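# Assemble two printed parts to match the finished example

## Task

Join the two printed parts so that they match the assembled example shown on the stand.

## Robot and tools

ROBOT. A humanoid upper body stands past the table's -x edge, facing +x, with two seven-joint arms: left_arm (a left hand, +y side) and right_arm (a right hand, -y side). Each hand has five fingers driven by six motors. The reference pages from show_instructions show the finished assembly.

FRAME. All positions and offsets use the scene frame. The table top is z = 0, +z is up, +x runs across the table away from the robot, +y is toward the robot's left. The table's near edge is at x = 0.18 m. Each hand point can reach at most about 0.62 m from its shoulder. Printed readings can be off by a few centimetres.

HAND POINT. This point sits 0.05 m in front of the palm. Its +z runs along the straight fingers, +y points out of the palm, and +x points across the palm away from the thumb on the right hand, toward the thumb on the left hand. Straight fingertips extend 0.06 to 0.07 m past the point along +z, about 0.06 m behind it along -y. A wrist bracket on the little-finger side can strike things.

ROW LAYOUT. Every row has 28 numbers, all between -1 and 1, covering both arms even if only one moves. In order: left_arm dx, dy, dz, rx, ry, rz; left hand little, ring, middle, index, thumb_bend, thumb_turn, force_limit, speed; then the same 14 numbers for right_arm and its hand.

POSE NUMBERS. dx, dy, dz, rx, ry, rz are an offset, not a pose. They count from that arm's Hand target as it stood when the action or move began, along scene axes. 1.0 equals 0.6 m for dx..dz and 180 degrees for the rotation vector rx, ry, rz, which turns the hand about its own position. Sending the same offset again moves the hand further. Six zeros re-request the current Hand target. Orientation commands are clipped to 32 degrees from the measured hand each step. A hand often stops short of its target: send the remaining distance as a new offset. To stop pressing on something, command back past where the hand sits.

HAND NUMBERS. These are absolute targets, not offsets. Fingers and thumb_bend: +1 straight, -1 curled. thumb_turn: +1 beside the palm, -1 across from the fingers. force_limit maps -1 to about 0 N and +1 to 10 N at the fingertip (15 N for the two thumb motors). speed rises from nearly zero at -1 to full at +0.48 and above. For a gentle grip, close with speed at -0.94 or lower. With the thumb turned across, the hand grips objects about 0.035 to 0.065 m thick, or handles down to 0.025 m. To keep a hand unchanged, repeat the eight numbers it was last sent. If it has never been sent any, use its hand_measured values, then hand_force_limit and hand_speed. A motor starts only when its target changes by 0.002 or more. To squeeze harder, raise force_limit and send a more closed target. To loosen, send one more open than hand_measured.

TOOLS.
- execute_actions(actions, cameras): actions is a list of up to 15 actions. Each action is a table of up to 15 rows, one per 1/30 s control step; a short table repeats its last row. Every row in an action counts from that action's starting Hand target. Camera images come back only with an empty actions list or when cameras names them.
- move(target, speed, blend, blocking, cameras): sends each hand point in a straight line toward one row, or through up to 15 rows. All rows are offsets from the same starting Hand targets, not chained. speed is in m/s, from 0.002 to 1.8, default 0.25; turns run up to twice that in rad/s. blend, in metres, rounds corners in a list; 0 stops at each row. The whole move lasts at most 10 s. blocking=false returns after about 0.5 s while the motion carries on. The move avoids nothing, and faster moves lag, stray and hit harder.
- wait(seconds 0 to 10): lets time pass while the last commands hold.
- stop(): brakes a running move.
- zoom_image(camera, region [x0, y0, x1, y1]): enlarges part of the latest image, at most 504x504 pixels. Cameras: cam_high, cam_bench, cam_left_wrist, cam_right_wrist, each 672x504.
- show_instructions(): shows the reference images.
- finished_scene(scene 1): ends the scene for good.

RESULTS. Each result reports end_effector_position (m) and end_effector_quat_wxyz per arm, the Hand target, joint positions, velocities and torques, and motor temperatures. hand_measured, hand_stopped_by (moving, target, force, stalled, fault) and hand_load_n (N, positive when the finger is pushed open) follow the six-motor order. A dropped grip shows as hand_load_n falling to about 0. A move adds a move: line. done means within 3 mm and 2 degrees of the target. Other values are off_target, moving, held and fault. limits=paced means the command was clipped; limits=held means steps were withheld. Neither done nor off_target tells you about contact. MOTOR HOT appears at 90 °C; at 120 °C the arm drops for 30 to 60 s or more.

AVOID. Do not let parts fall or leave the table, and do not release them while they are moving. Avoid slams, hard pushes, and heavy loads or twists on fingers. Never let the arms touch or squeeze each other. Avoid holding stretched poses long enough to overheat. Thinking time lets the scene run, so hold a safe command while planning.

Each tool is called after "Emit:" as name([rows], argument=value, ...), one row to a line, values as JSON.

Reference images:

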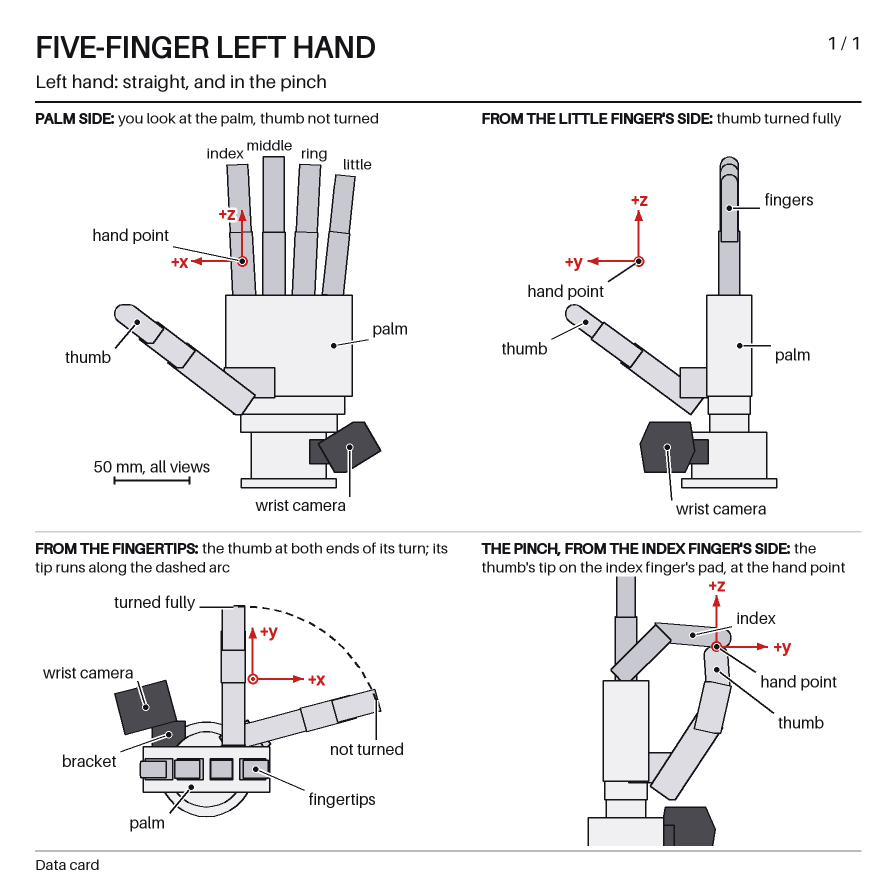

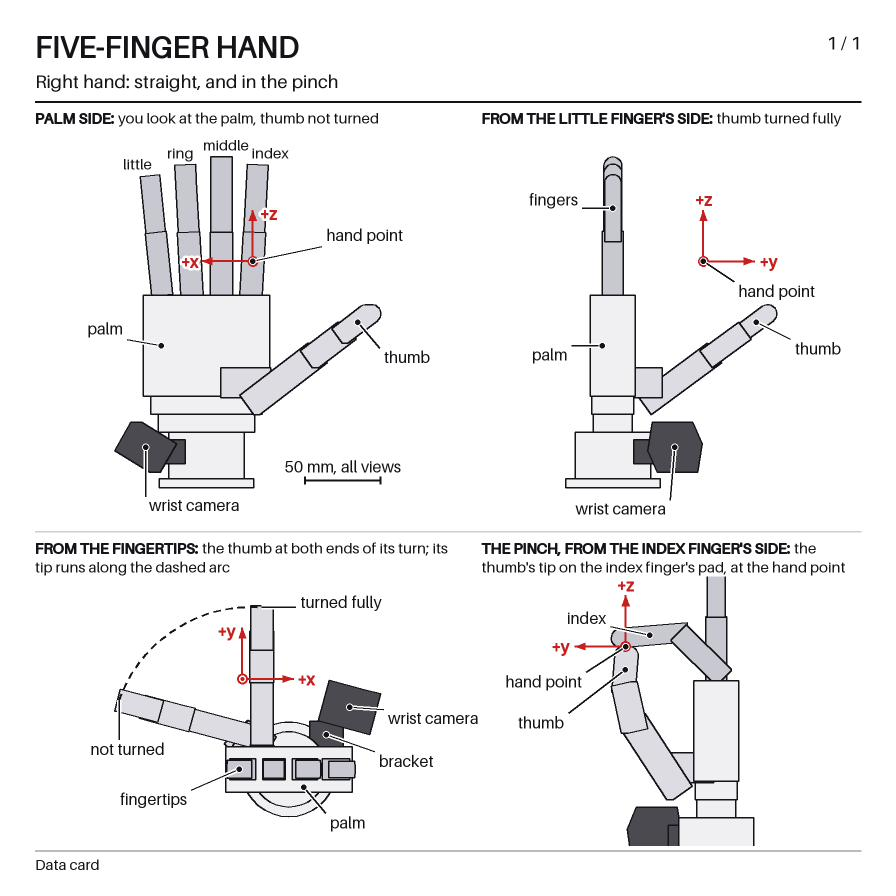

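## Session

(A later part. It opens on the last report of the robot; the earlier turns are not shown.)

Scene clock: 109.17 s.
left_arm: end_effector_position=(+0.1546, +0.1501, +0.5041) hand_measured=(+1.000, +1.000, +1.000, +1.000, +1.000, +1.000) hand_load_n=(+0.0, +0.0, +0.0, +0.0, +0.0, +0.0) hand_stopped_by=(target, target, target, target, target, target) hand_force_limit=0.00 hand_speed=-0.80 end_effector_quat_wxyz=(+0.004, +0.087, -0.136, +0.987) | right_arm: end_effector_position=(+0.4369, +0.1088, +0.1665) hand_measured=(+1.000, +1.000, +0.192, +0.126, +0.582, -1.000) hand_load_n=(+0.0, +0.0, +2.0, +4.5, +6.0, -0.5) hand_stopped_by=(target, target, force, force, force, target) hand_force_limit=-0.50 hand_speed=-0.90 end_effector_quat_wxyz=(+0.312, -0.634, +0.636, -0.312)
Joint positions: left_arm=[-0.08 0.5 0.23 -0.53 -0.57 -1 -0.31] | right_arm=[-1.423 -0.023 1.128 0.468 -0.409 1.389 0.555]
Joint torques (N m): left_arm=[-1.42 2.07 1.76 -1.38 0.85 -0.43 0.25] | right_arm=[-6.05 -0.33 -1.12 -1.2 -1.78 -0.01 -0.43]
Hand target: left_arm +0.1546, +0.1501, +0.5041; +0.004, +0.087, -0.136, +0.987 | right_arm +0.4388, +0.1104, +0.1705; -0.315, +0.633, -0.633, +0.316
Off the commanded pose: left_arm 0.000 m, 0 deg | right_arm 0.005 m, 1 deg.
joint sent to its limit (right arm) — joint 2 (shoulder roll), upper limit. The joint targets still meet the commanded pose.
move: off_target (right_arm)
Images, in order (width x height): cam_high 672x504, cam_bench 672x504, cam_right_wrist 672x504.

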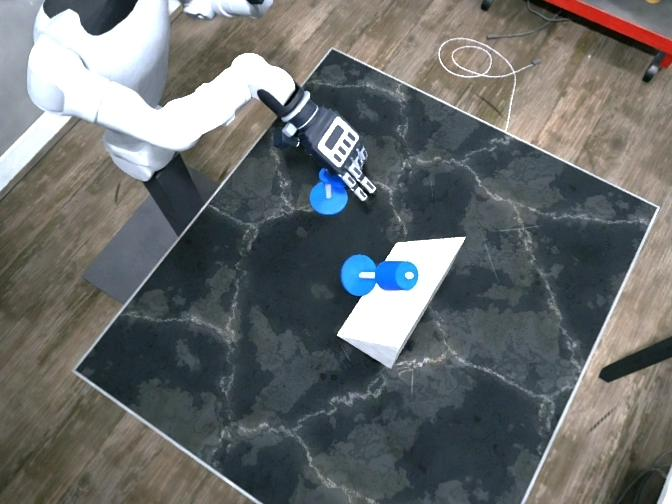

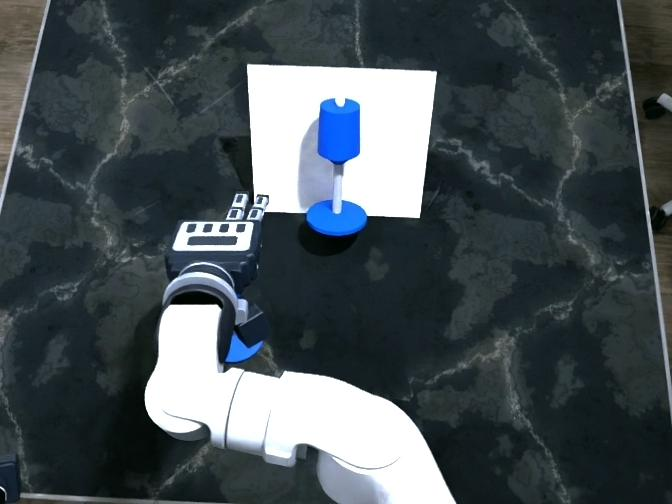

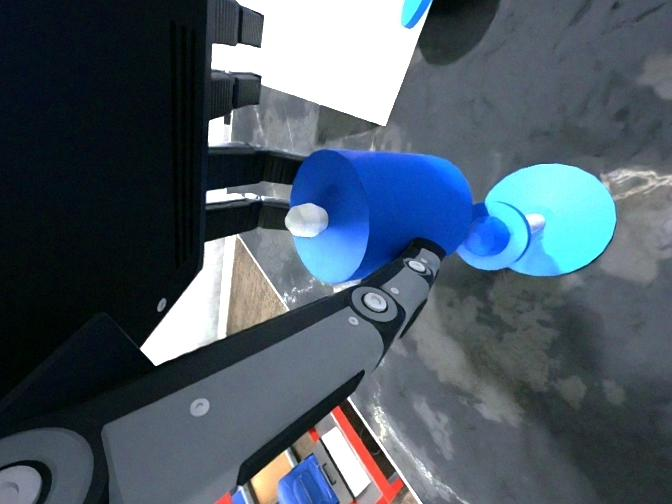

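Emit:
move(target=[0,0,0,0,0,0,1,1,1,1,1,1,0,-0.8,-0.005,0.028,-0.025,0,0,0,1,1,-0.6,-0.6,-0.4,-1,-0.5,-0.9], speed=0.1, cameras=["cam_high","cam_right_wrist"])

Emit:
zoom_image(camera="cam_right_wrist", region=[280, 120, 600, 360])

Emit:
zoom_image(camera="cam_high", region=[260, 80, 420, 220])

Scene clock: 120.83 s.
left_arm: end_effector_position=(+0.1546, +0.1501, +0.5041) hand_measured=(+1.000, +1.000, +1.000, +1.000, +1.000, +1.000) hand_load_n=(+0.0, +0.0, +0.0, +0.0, +0.0, +0.0) hand_stopped_by=(target, target, target, target, target, target) hand_force_limit=0.00 hand_speed=-0.80 end_effector_quat_wxyz=(+0.004, +0.087, -0.136, +0.987) | right_arm: end_effector_position=(+0.4324, +0.1238, +0.1490) hand_measured=(+1.000, +1.000, +0.192, +0.126, +0.582, -1.000) hand_load_n=(+0.0, +0.0, +1.5, +4.0, +5.5, -0.5) hand_stopped_by=(target, target, force, force, force, target) hand_force_limit=-0.50 hand_speed=-0.90 end_effector_quat_wxyz=(+0.321, -0.638, +0.634, -0.297)
Joint positions: left_arm=[-0.08 0.5 0.23 -0.53 -0.57 -1 -0.31] | right_arm=[-1.555 -0.023 1.282 0.573 0.333 1.3 0.009]
Joint torques (N m): left_arm=[-1.47 1.91 1.66 -1.4 0.76 -0.42 0.27] | right_arm=[-6.66 -0.92 -1 -0.52 -1.65 -0.21 -0.41]
Motor temperatures (°C): left_arm=[40 40 40 39 39 32 25] | right_arm=[56 42 41 43 39 27 31]
Hand target: left_arm +0.1546, +0.1501, +0.5041; +0.004, +0.087, -0.136, +0.987 | right_arm +0.4358, +0.1272, +0.1555; -0.315, +0.633, -0.633, +0.316
Off the commanded pose: left_arm 0.000 m, 0 deg | right_arm 0.008 m, 2 deg.
joint sent to its limit (right arm) — joint 2 (shoulder roll), upper limit. The joint targets still meet the commanded pose.
move: off_target (right_arm)
Images, in order (width x height): cam_high 672x504, cam_right_wrist 672x504.

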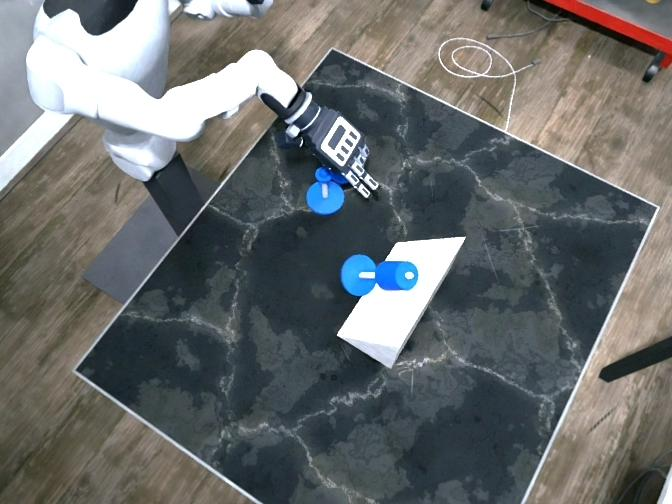

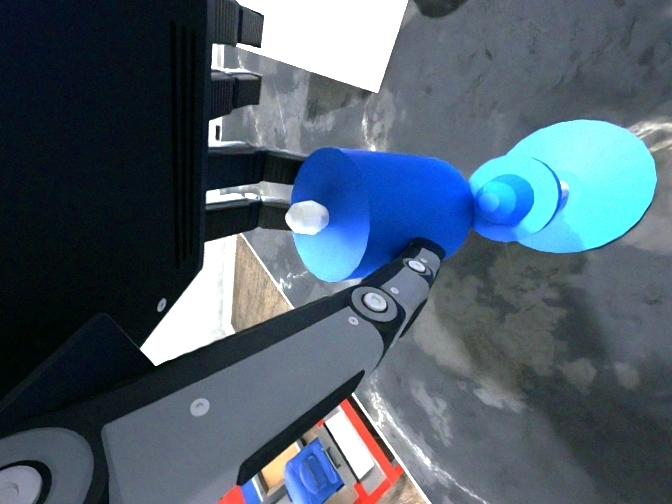

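Scaled by 1.575 from the camera's 672x504 image, which has a finer 960x720 frame.

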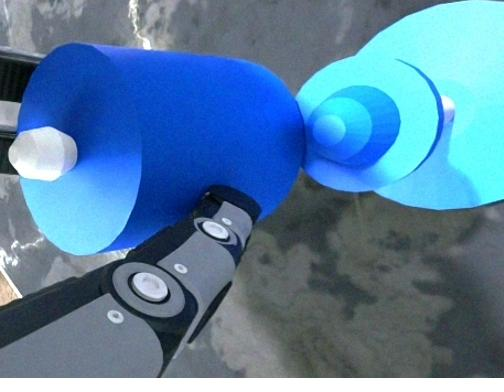

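Scaled by 3.150 from the camera's 672x504 image, which has a finer 960x720 frame.

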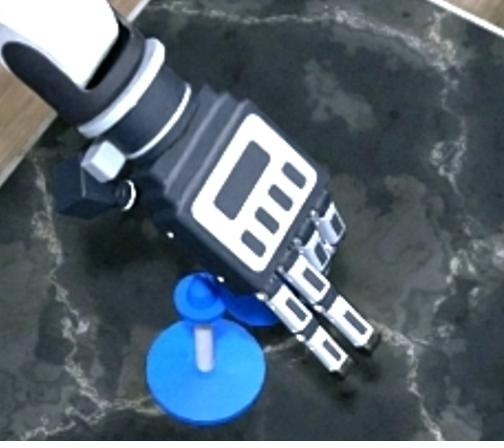

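Emit:
move([
  [0,0,0,0,0,0,1,1,1,1,1,1,0,-0.8,0,0,0.05,0,0,0,1,1,-0.6,-0.6,-0.4,-1,-0.5,-0.9],
  [0,0,0,0,0,0,1,1,1,1,1,1,0,-0.8,-0.045,0,0.05,0,0,0,1,1,-0.6,-0.6,-0.4,-1,-0.5,-0.9],
], speed=0.1, cameras=["cam_high","cam_bench","cam_right_wrist"])

Emit:
zoom_image(camera="cam_right_wrist", region=[280, 120, 600, 360])

Emit:
zoom_image(camera="cam_high", region=[260, 80, 420, 220])

Scene clock: 133.00 s.
left_arm: end_effector_position=(+0.1546, +0.1501, +0.5041) hand_measured=(+1.000, +1.000, +1.000, +1.000, +1.000, +1.000) hand_load_n=(+0.0, +0.0, +0.0, +0.0, +0.0, +0.0) hand_stopped_by=(target, target, target, target, target, target) hand_force_limit=0.00 hand_speed=-0.80 end_effector_quat_wxyz=(+0.004, +0.087, -0.136, +0.987) | right_arm: end_effector_position=(+0.4127, +0.1258, +0.1891) hand_measured=(+1.000, +1.000, +0.192, +0.126, +0.582, -1.000) hand_load_n=(+0.0, +0.0, +1.5, +4.0, +5.5, -0.5) hand_stopped_by=(target, target, force, force, force, target) hand_force_limit=-0.50 hand_speed=-0.90 end_effector_quat_wxyz=(+0.318, -0.631, +0.630, -0.323)
Joint positions: left_arm=[-0.08 0.5 0.23 -0.53 -0.57 -1 -0.31] | right_arm=[-1.648 -0.023 1.217 0.357 0.409 1.593 -0.046]
Joint torques (N m): left_arm=[-1.45 2.08 1.79 -1.41 0.89 -0.41 0.27] | right_arm=[-4.18 -1.19 -2.36 -1.62 -1.73 -0.07 -0.44]
Motor temperatures (°C): left_arm=[40 40 40 39 39 32 25] | right_arm=[59 42 40 43 39 27 31]
Hand target: left_arm +0.1546, +0.1501, +0.5041; +0.004, +0.087, -0.136, +0.987 | right_arm +0.4088, +0.1272, +0.1855; -0.315, +0.633, -0.633, +0.316
Off the commanded pose: left_arm 0.000 m, 0 deg | right_arm 0.006 m, 1 deg.
joint sent to its limit (right arm) — joint 2 (shoulder roll), upper limit. The joint targets still meet the commanded pose.
move: off_target (right_arm)
Images, in order (width x height): cam_high 672x504, cam_bench 672x504, cam_right_wrist 672x504.

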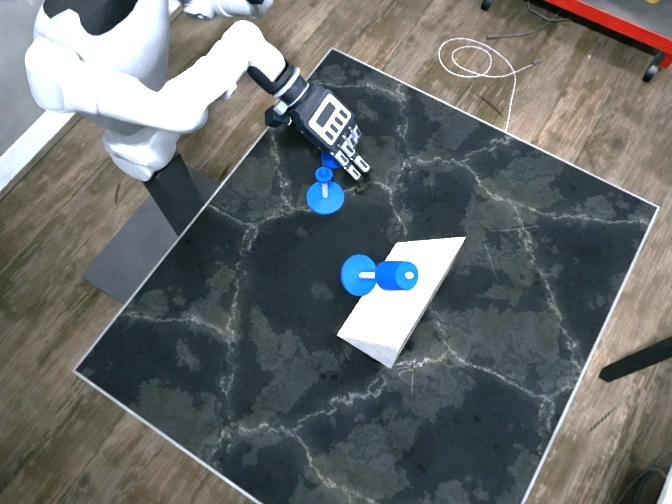

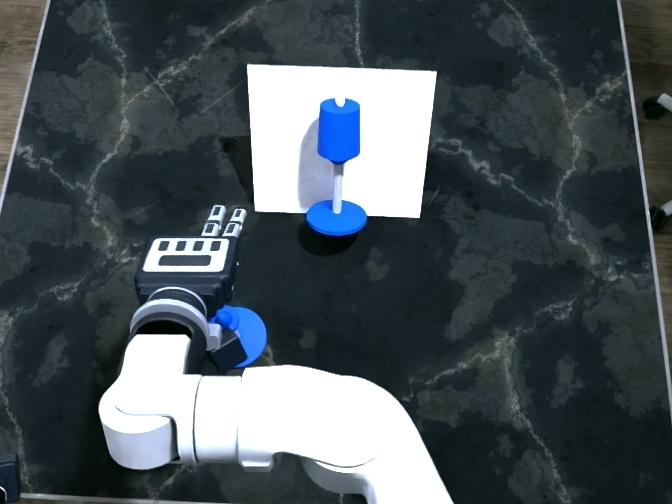

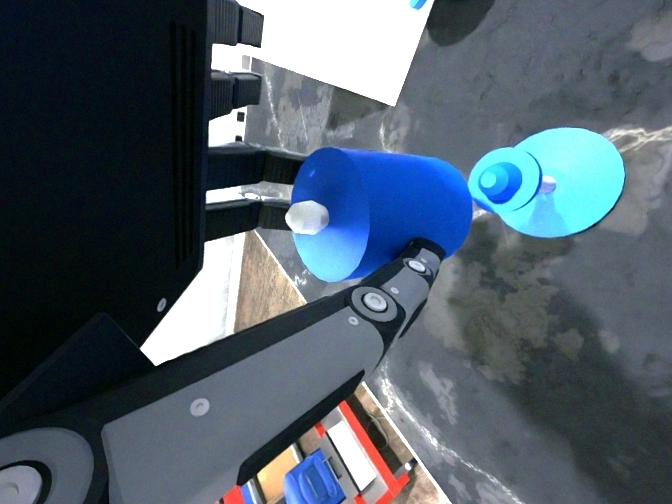

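Scaled by 1.575 from the camera's 672x504 image, which has a finer 960x720 frame.

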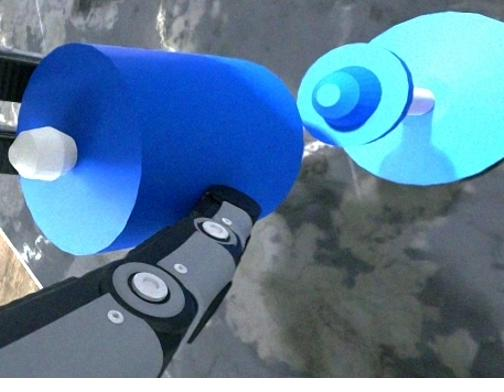

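Scaled by 3.150 from the camera's 672x504 image, which has a finer 960x720 frame.

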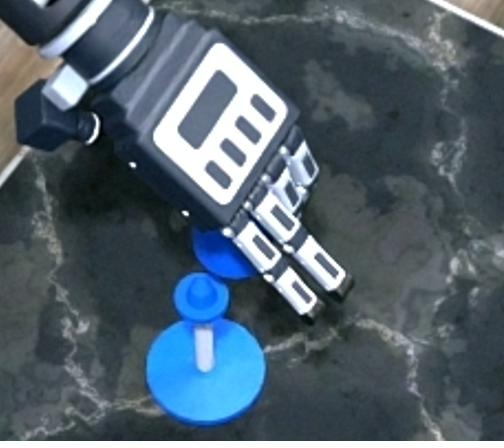

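Emit:
move(target=[0,0,0,0,0,0,1,1,1,1,1,1,0,-0.8,-0.015,-0.017,0,0,0,0,1,1,-0.6,-0.6,-0.4,-1,-0.5,-0.9], speed=0.1, cameras=["cam_high","cam_right_wrist"])

Emit:
zoom_image(camera="cam_right_wrist", region=[280, 120, 600, 360])

Emit:
zoom_image(camera="cam_high", region=[260, 80, 420, 220])

Scene clock: 147.70 s.
left_arm: end_effector_position=(+0.1546, +0.1501, +0.5041) hand_measured=(+1.000, +1.000, +1.000, +1.000, +1.000, +1.000) hand_load_n=(+0.0, +0.0, +0.0, +0.0, +0.0, +0.0) hand_stopped_by=(target, target, target, target, target, target) hand_force_limit=0.00 hand_speed=-0.80 end_effector_quat_wxyz=(+0.004, +0.087, -0.136, +0.987) | right_arm: end_effector_position=(+0.3984, +0.1166, +0.1827) hand_measured=(+1.000, +1.000, +0.192, +0.126, +0.582, -1.000) hand_load_n=(+0.5, +0.0, +2.0, +4.0, +5.5, -0.5) hand_stopped_by=(target, target, force, force, force, target) hand_force_limit=-0.50 hand_speed=-0.90 end_effector_quat_wxyz=(+0.313, -0.637, +0.630, -0.316)
Joint positions: left_arm=[-0.08 0.5 0.23 -0.53 -0.57 -1 -0.31] | right_arm=[-1.626 -0.079 1.183 0.252 0.713 1.647 -0.343]
Joint torques (N m): left_arm=[-1.46 2.06 1.68 -1.35 0.87 -0.42 0.26] | right_arm=[-5.29 -1.48 -2.56 -0.56 -1.62 -0.03 -0.42]
Motor temperatures (°C): left_arm=[40 40 40 39 39 32 25] | right_arm=[55 42 42 43 39 27 31]
Hand target: left_arm +0.1546, +0.1501, +0.5041; +0.004, +0.087, -0.136, +0.987 | right_arm +0.3998, +0.1170, +0.1855; -0.315, +0.633, -0.633, +0.316
Off the commanded pose: left_arm 0.000 m, 0 deg | right_arm 0.003 m, 1 deg.
joint sent to its limit (right arm) — joint 6 (wrist pitch), upper limit. The joint targets still meet the commanded pose.
move: done
Images, in order (width x height): cam_high 672x504, cam_right_wrist 672x504.

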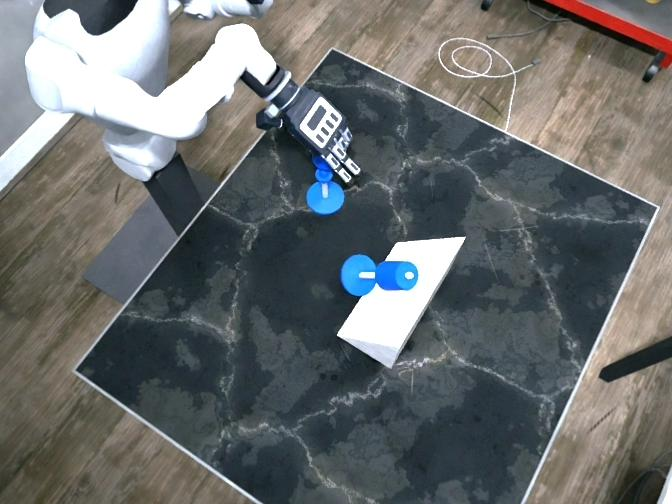

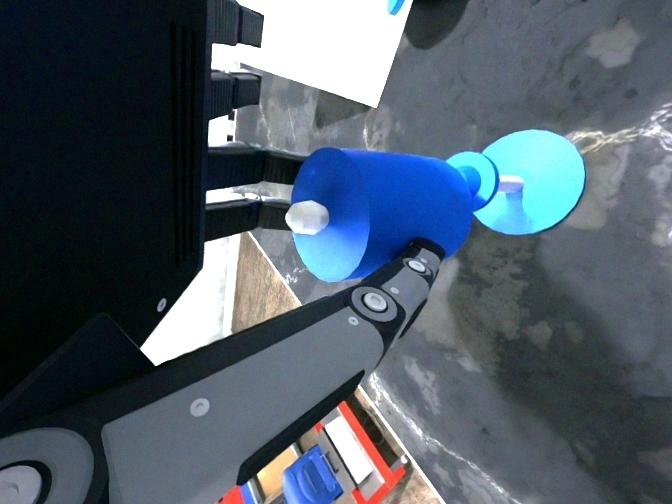

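Scaled by 1.575 from the camera's 672x504 image, which has a finer 960x720 frame.

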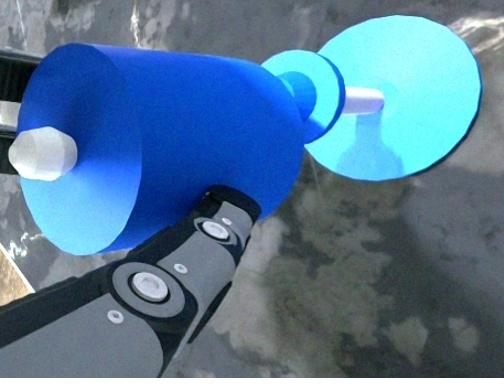

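Scaled by 3.150 from the camera's 672x504 image, which has a finer 960x720 frame.

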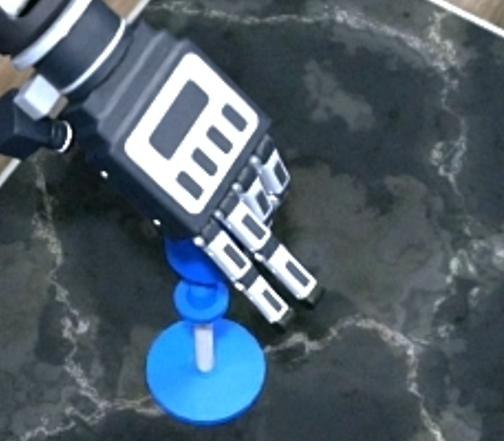

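Emit:
move(target=[0,0,0,0,0,0,1,1,1,1,1,1,0,-0.8,0.006,-0.014,-0.015,0,0,0,1,1,-0.6,-0.6,-0.4,-1,-0.5,-0.9], speed=0.1, cameras=["cam_high","cam_bench","cam_right_wrist"])

Emit:
zoom_image(camera="cam_right_wrist", region=[280, 120, 600, 360])

Emit:
zoom_image(camera="cam_high", region=[290, 140, 370, 220])

Emit:
zoom_image(camera="cam_bench", region=[100, 200, 300, 400])

Scene clock: 158.83 s.
left_arm: end_effector_position=(+0.1546, +0.1501, +0.5041) hand_measured=(+1.000, +1.000, +1.000, +1.000, +1.000, +1.000) hand_load_n=(+0.0, +0.0, +0.0, +0.0, +0.0, +0.0) hand_stopped_by=(target, target, target, target, target, target) hand_force_limit=0.00 hand_speed=-0.80 end_effector_quat_wxyz=(+0.004, +0.087, -0.136, +0.987) | right_arm: end_effector_position=(+0.4034, +0.1115, +0.1802) hand_measured=(+1.000, +1.000, +0.192, +0.126, +0.582, -1.000) hand_load_n=(+0.0, +0.0, +2.0, +4.0, +5.5, -0.5) hand_stopped_by=(target, target, force, force, force, target) hand_force_limit=-0.50 hand_speed=-0.90 end_effector_quat_wxyz=(+0.317, -0.632, +0.634, -0.314)
Joint positions: left_arm=[-0.08 0.5 0.23 -0.53 -0.57 -1 -0.31] | right_arm=[-1.605 -0.11 1.183 0.236 0.713 1.626 -0.356]
Joint torques (N m): left_arm=[-1.4 2.03 1.8 -1.36 0.86 -0.41 0.27] | right_arm=[-4.08 -2 -1.3 -1.79 -1.99 -0.2 -0.43]
Motor temperatures (°C): left_arm=[40 40 40 39 39 32 25] | right_arm=[55 42 42 43 39 27 31]
Hand target: left_arm +0.1546, +0.1501, +0.5041; +0.004, +0.087, -0.136, +0.987 | right_arm +0.4034, +0.1086, +0.1765; -0.315, +0.633, -0.633, +0.316
Off the commanded pose: left_arm 0.000 m, 0 deg | right_arm 0.005 m, 0 deg.
move: off_target (right_arm)
Images, in order (width x height): cam_high 672x504, cam_bench 672x504, cam_right_wrist 672x504.

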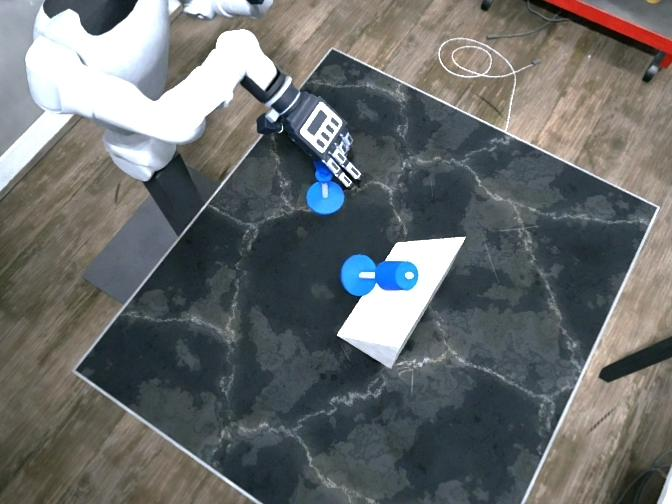

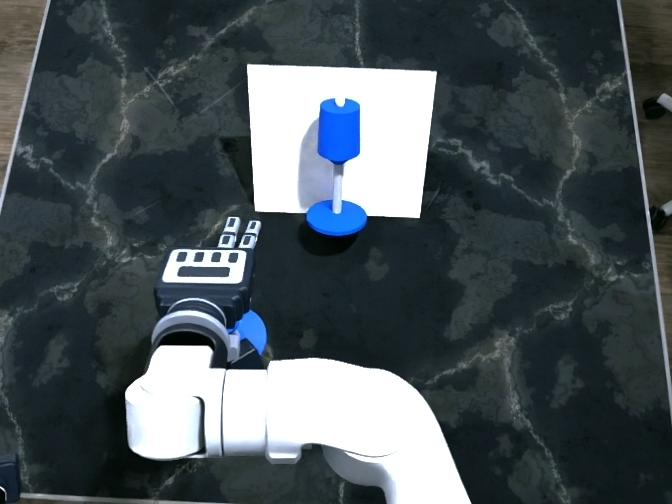

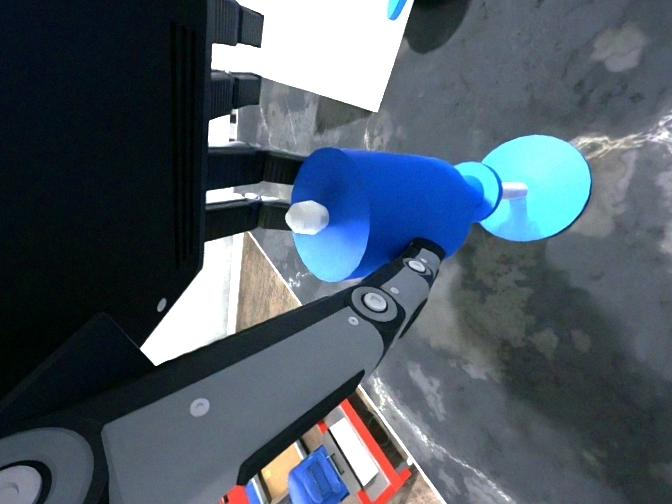

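Scaled by 1.575 from the camera's 672x504 image, which has a finer 960x720 frame.

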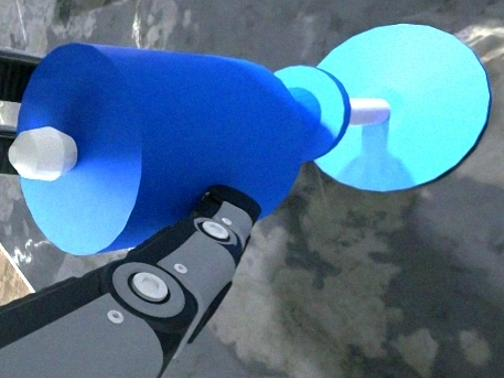

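Scaled by 6.300 from the camera's 672x504 image, which has a finer 960x720 frame.

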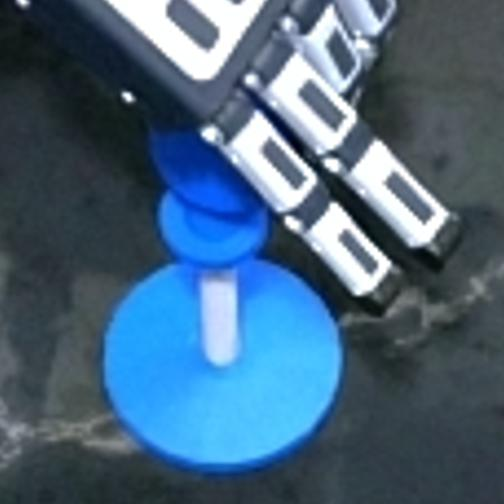

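Scaled by 2.520 from the camera's 672x504 image, which has a finer 960x720 frame.

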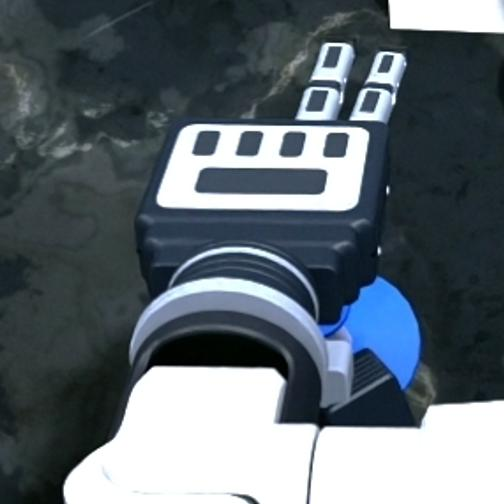

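Emit:
move(target=[0,0,0,0,0,0,1,1,1,1,1,1,0,-0.8,-0.006,-0.009,-0.03,0,0,0,1,1,-0.6,-0.6,-0.4,-1,-0.5,-0.9], speed=0.06, cameras=["cam_high","cam_right_wrist"])

Emit:
zoom_image(camera="cam_right_wrist", region=[280, 120, 600, 360])

Emit:
zoom_image(camera="cam_high", region=[290, 140, 370, 220])

Scene clock: 180.43 s.
left_arm: end_effector_position=(+0.1546, +0.1501, +0.5041) hand_measured=(+1.000, +1.000, +1.000, +1.000, +1.000, +1.000) hand_load_n=(+0.0, +0.0, +0.0, +0.0, +0.0, +0.0) hand_stopped_by=(target, target, target, target, target, target) hand_force_limit=0.00 hand_speed=-0.80 end_effector_quat_wxyz=(+0.004, +0.087, -0.136, +0.987) | right_arm: end_effector_position=(+0.3983, +0.1073, +0.1613) hand_measured=(+1.000, +1.000, +0.192, +0.126, +0.582, -1.000) hand_load_n=(+0.0, +0.0, +1.5, +4.5, +5.5, -0.5) hand_stopped_by=(target, target, force, force, force, target) hand_force_limit=-0.50 hand_speed=-0.90 end_effector_quat_wxyz=(+0.317, -0.633, +0.633, -0.312)
Joint positions: left_arm=[-0.08 0.5 0.23 -0.53 -0.57 -1 -0.31] | right_arm=[-1.527 -0.11 1.19 0.22 0.713 1.606 -0.422]
Joint torques (N m): left_arm=[-1.39 1.97 1.71 -1.33 0.85 -0.4 0.26] | right_arm=[-4.1 -2.08 -1.28 -1.85 -2.09 -0.19 -0.43]
Hand target: left_arm +0.1546, +0.1501, +0.5041; +0.004, +0.087, -0.136, +0.987 | right_arm +0.3998, +0.1032, +0.1585; -0.315, +0.633, -0.633, +0.316
Off the commanded pose: left_arm 0.000 m, 0 deg | right_arm 0.005 m, 0 deg.
move: off_target (right_arm)
Images, in order (width x height): cam_high 672x504, cam_right_wrist 672x504.

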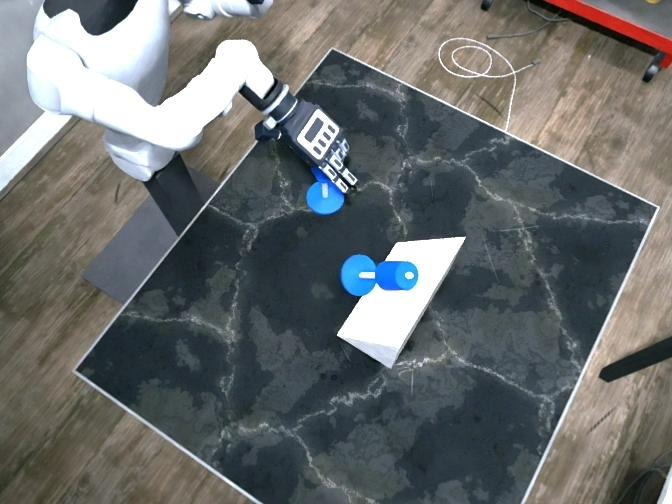

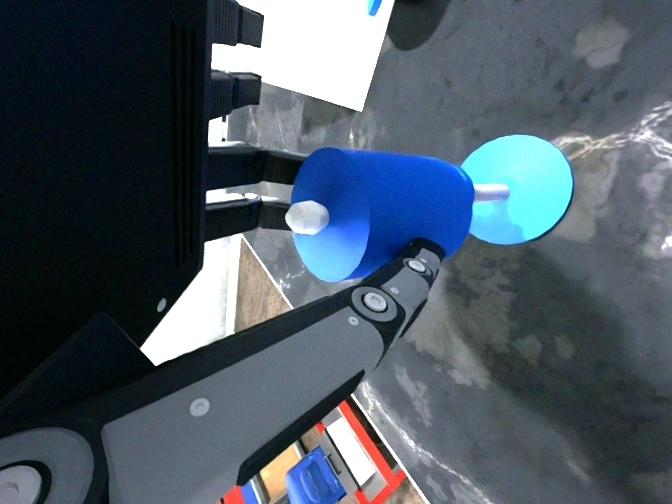

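Scaled by 1.575 from the camera's 672x504 image, which has a finer 960x720 frame.

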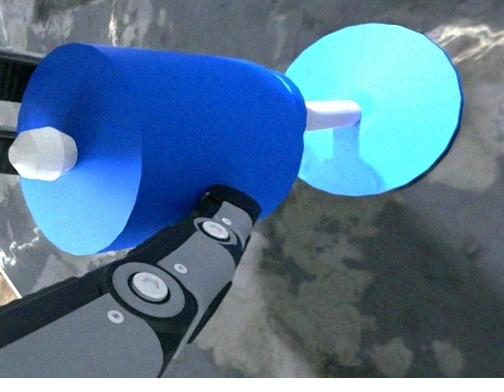

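Scaled by 6.300 from the camera's 672x504 image, which has a finer 960x720 frame.

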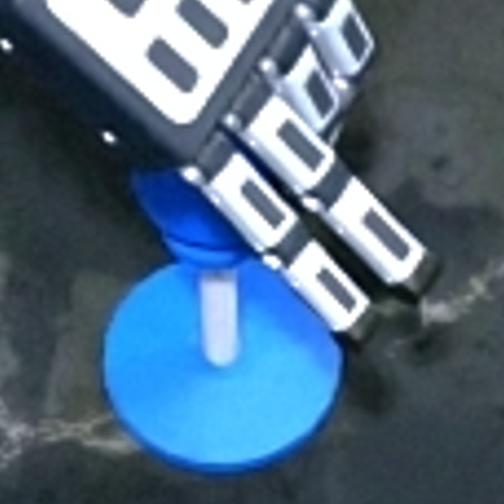

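Emit:
move(target=[0,0,0,0,0,0,1,1,1,1,1,1,0,-0.8,0,-0.005,-0.02,0,0,0,1,1,-0.6,-0.6,-0.4,-1,-0.5,-0.9], speed=0.05, cameras=["cam_high","cam_right_wrist"])

Emit:
zoom_image(camera="cam_right_wrist", region=[280, 120, 600, 360])

Emit:
zoom_image(camera="cam_high", region=[290, 140, 370, 220])

Scene clock: 187.50 s.
left_arm: end_effector_position=(+0.1546, +0.1501, +0.5041) hand_measured=(+1.000, +1.000, +1.000, +1.000, +1.000, +1.000) hand_load_n=(+0.0, +0.0, +0.0, +0.0, +0.0, +0.0) hand_stopped_by=(target, target, target, target, target, target) hand_force_limit=0.00 hand_speed=-0.80 end_effector_quat_wxyz=(+0.004, +0.087, -0.136, +0.987) | right_arm: end_effector_position=(+0.3981, +0.1051, +0.1504) hand_measured=(+1.000, +1.000, +0.192, +0.126, +0.582, -1.000) hand_load_n=(+0.0, +0.0, +2.0, +4.0, +5.5, -0.5) hand_stopped_by=(target, target, force, force, force, target) hand_force_limit=-0.50 hand_speed=-0.90 end_effector_quat_wxyz=(+0.319, -0.634, +0.632, -0.311)
Joint positions: left_arm=[-0.08 0.5 0.23 -0.53 -0.57 -1 -0.31] | right_arm=[-1.493 -0.118 1.215 0.225 0.713 1.567 -0.448]
Joint torques (N m): left_arm=[-1.46 1.99 1.71 -1.44 0.84 -0.42 0.26] | right_arm=[-3.99 -1.5 -1.31 -0.76 -2.09 -0.2 -0.42]
Hand target: left_arm +0.1546, +0.1501, +0.5041; +0.004, +0.087, -0.136, +0.987 | right_arm +0.3998, +0.1002, +0.1465; -0.315, +0.633, -0.633, +0.316
Off the commanded pose: left_arm 0.000 m, 0 deg | right_arm 0.006 m, 1 deg.
move: off_target (right_arm)
Images, in order (width x height): cam_high 672x504, cam_right_wrist 672x504.

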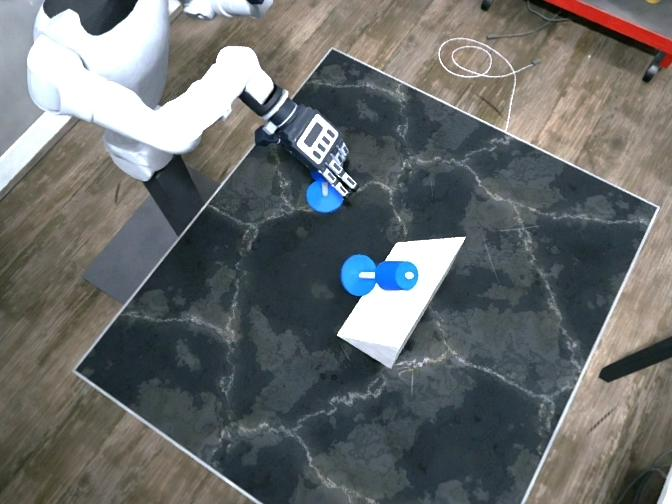

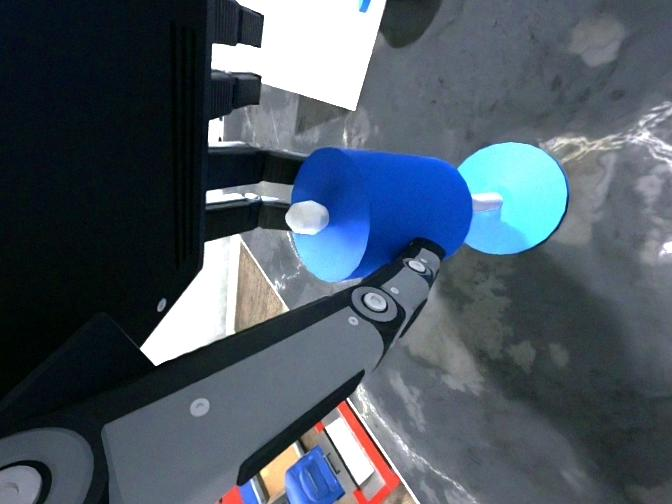

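Scaled by 1.575 from the camera's 672x504 image, which has a finer 960x720 frame.

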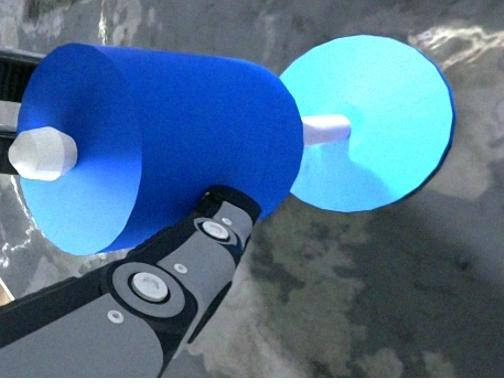

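Scaled by 6.300 from the camera's 672x504 image, which has a finer 960x720 frame.

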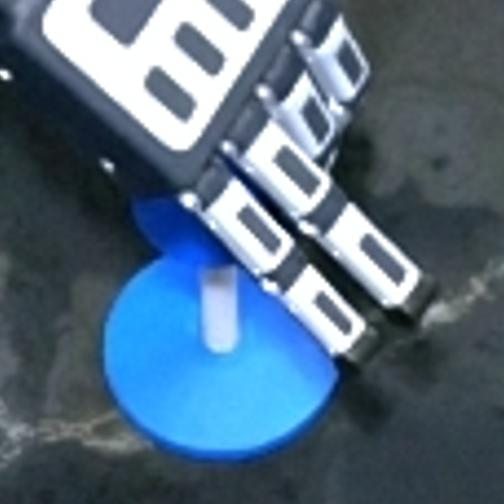

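Emit:
move(target=[0,0,0,0,0,0,1,1,1,1,1,1,0,-0.8,0,0,-0.017,0,0,0,1,1,-0.6,-0.6,-0.4,-1,-0.5,-0.9], speed=0.05, cameras=["cam_high","cam_right_wrist"])

Emit:
zoom_image(camera="cam_right_wrist", region=[280, 120, 600, 360])

Emit:
zoom_image(camera="cam_high", region=[290, 140, 370, 220])

Scene clock: 194.67 s.
left_arm: end_effector_position=(+0.1546, +0.1501, +0.5041) hand_measured=(+1.000, +1.000, +1.000, +1.000, +1.000, +1.000) hand_load_n=(+0.0, +0.0, +0.0, +0.0, +0.0, +0.0) hand_stopped_by=(target, target, target, target, target, target) hand_force_limit=0.00 hand_speed=-0.80 end_effector_quat_wxyz=(+0.004, +0.087, -0.136, +0.987) | right_arm: end_effector_position=(+0.4043, +0.1043, +0.1459) hand_measured=(+1.000, +1.000, +0.192, +0.126, +0.582, -1.000) hand_load_n=(+0.0, +0.0, +2.0, +4.0, +5.5, +0.0) hand_stopped_by=(target, target, force, force, force, target) hand_force_limit=-0.50 hand_speed=-0.90 end_effector_quat_wxyz=(+0.326, -0.629, +0.630, -0.317)
Joint positions: left_arm=[-0.08 0.5 0.23 -0.53 -0.57 -1 -0.31] | right_arm=[-1.484 -0.118 1.24 0.258 0.713 1.522 -0.472]
Joint torques (N m): left_arm=[-1.37 1.97 1.66 -1.31 0.85 -0.39 0.26] | right_arm=[-3.36 -0.39 -1.22 -0.51 -1.8 -0.1 -0.3]
Hand target: left_arm +0.1546, +0.1501, +0.5041; +0.004, +0.087, -0.136, +0.987 | right_arm +0.3998, +0.1002, +0.1363; -0.315, +0.633, -0.633, +0.316
Off the commanded pose: left_arm 0.000 m, 0 deg | right_arm 0.011 m, 1 deg.
move: off_target (right_arm)
Images, in order (width x height): cam_high 672x504, cam_right_wrist 672x504.

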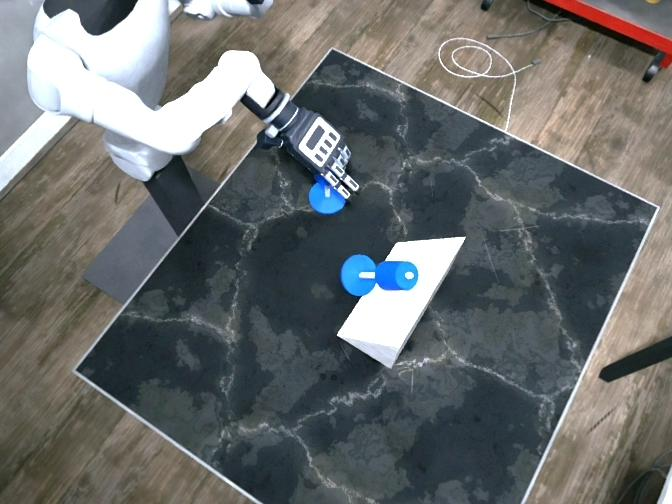

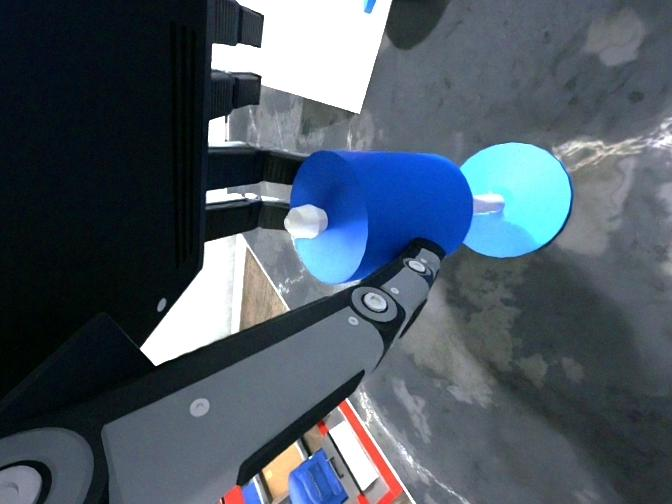

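Scaled by 1.575 from the camera's 672x504 image, which has a finer 960x720 frame.

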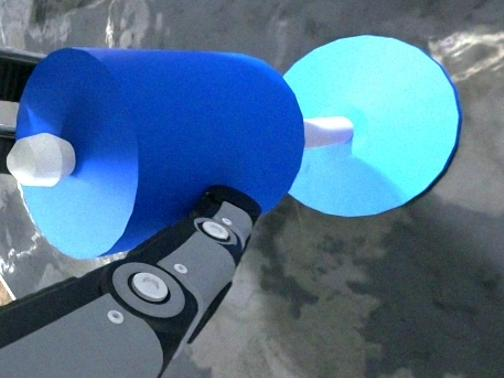

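Scaled by 6.300 from the camera's 672x504 image, which has a finer 960x720 frame.

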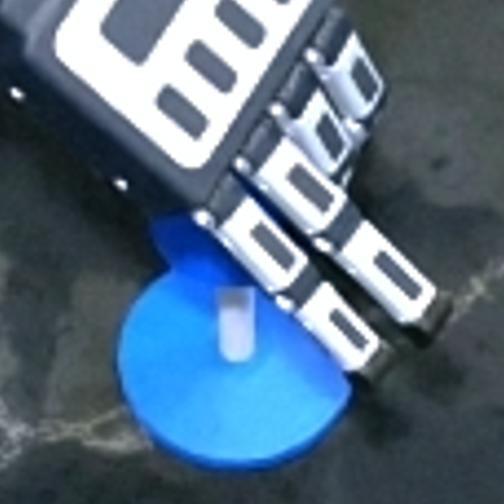

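Emit:
move(target=[0,0,0,0,0,0,1,1,1,1,1,1,0,-0.8,0,0,-0.013,0,0,0,1,1,-0.6,-0.6,-0.4,-1,-0.5,-0.9], speed=0.04, cameras=["cam_high","cam_right_wrist"])

Emit:
zoom_image(camera="cam_right_wrist", region=[280, 120, 600, 360])

Emit:
zoom_image(camera="cam_high", region=[290, 140, 370, 220])

Scene clock: 202.43 s.
left_arm: end_effector_position=(+0.1546, +0.1501, +0.5041) hand_measured=(+1.000, +1.000, +1.000, +1.000, +1.000, +1.000) hand_load_n=(-0.5, +0.0, +0.0, +0.0, +0.0, +0.0) hand_stopped_by=(target, target, target, target, target, target) hand_force_limit=0.00 hand_speed=-0.80 end_effector_quat_wxyz=(+0.004, +0.087, -0.136, +0.987) | right_arm: end_effector_position=(+0.4089, +0.1065, +0.1447) hand_measured=(+1.000, +1.000, +0.192, +0.126, +0.582, -1.000) hand_load_n=(+0.0, +0.0, +2.0, +3.5, +5.5, -1.0) hand_stopped_by=(target, target, force, force, force, target) hand_force_limit=-0.50 hand_speed=-0.90 end_effector_quat_wxyz=(+0.336, -0.625, +0.626, -0.323)
Joint positions: left_arm=[-0.08 0.5 0.23 -0.53 -0.57 -1 -0.31] | right_arm=[-1.478 -0.11 1.255 0.282 0.704 1.491 -0.492]
Joint torques (N m): left_arm=[-1.4 1.95 1.77 -1.47 0.86 -0.42 0.26] | right_arm=[-2.8 -0.32 -0.82 -0.23 -1.46 -0.14 -0.06]
Hand target: left_arm +0.1546, +0.1501, +0.5041; +0.004, +0.087, -0.136, +0.987 | right_arm +0.3998, +0.1002, +0.1285; -0.315, +0.633, -0.633, +0.316
Off the commanded pose: left_arm 0.000 m, 0 deg | right_arm 0.020 m, 3 deg.
move: off_target (right_arm)
Images, in order (width x height): cam_high 672x504, cam_right_wrist 672x504.

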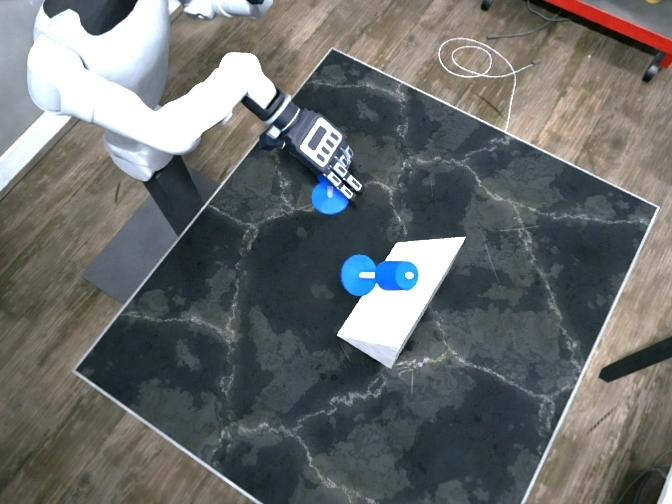

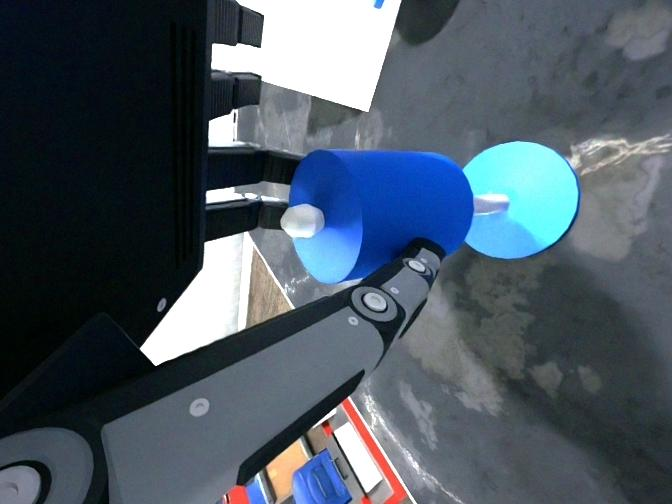

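Scaled by 1.575 from the camera's 672x504 image, which has a finer 960x720 frame.

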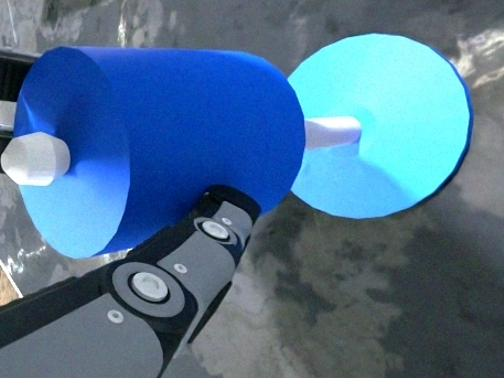

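Scaled by 6.300 from the camera's 672x504 image, which has a finer 960x720 frame.

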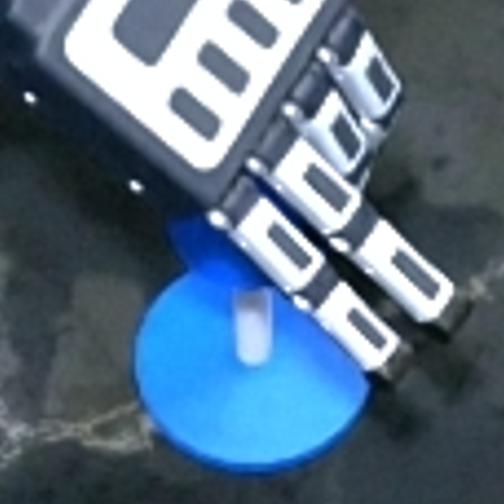

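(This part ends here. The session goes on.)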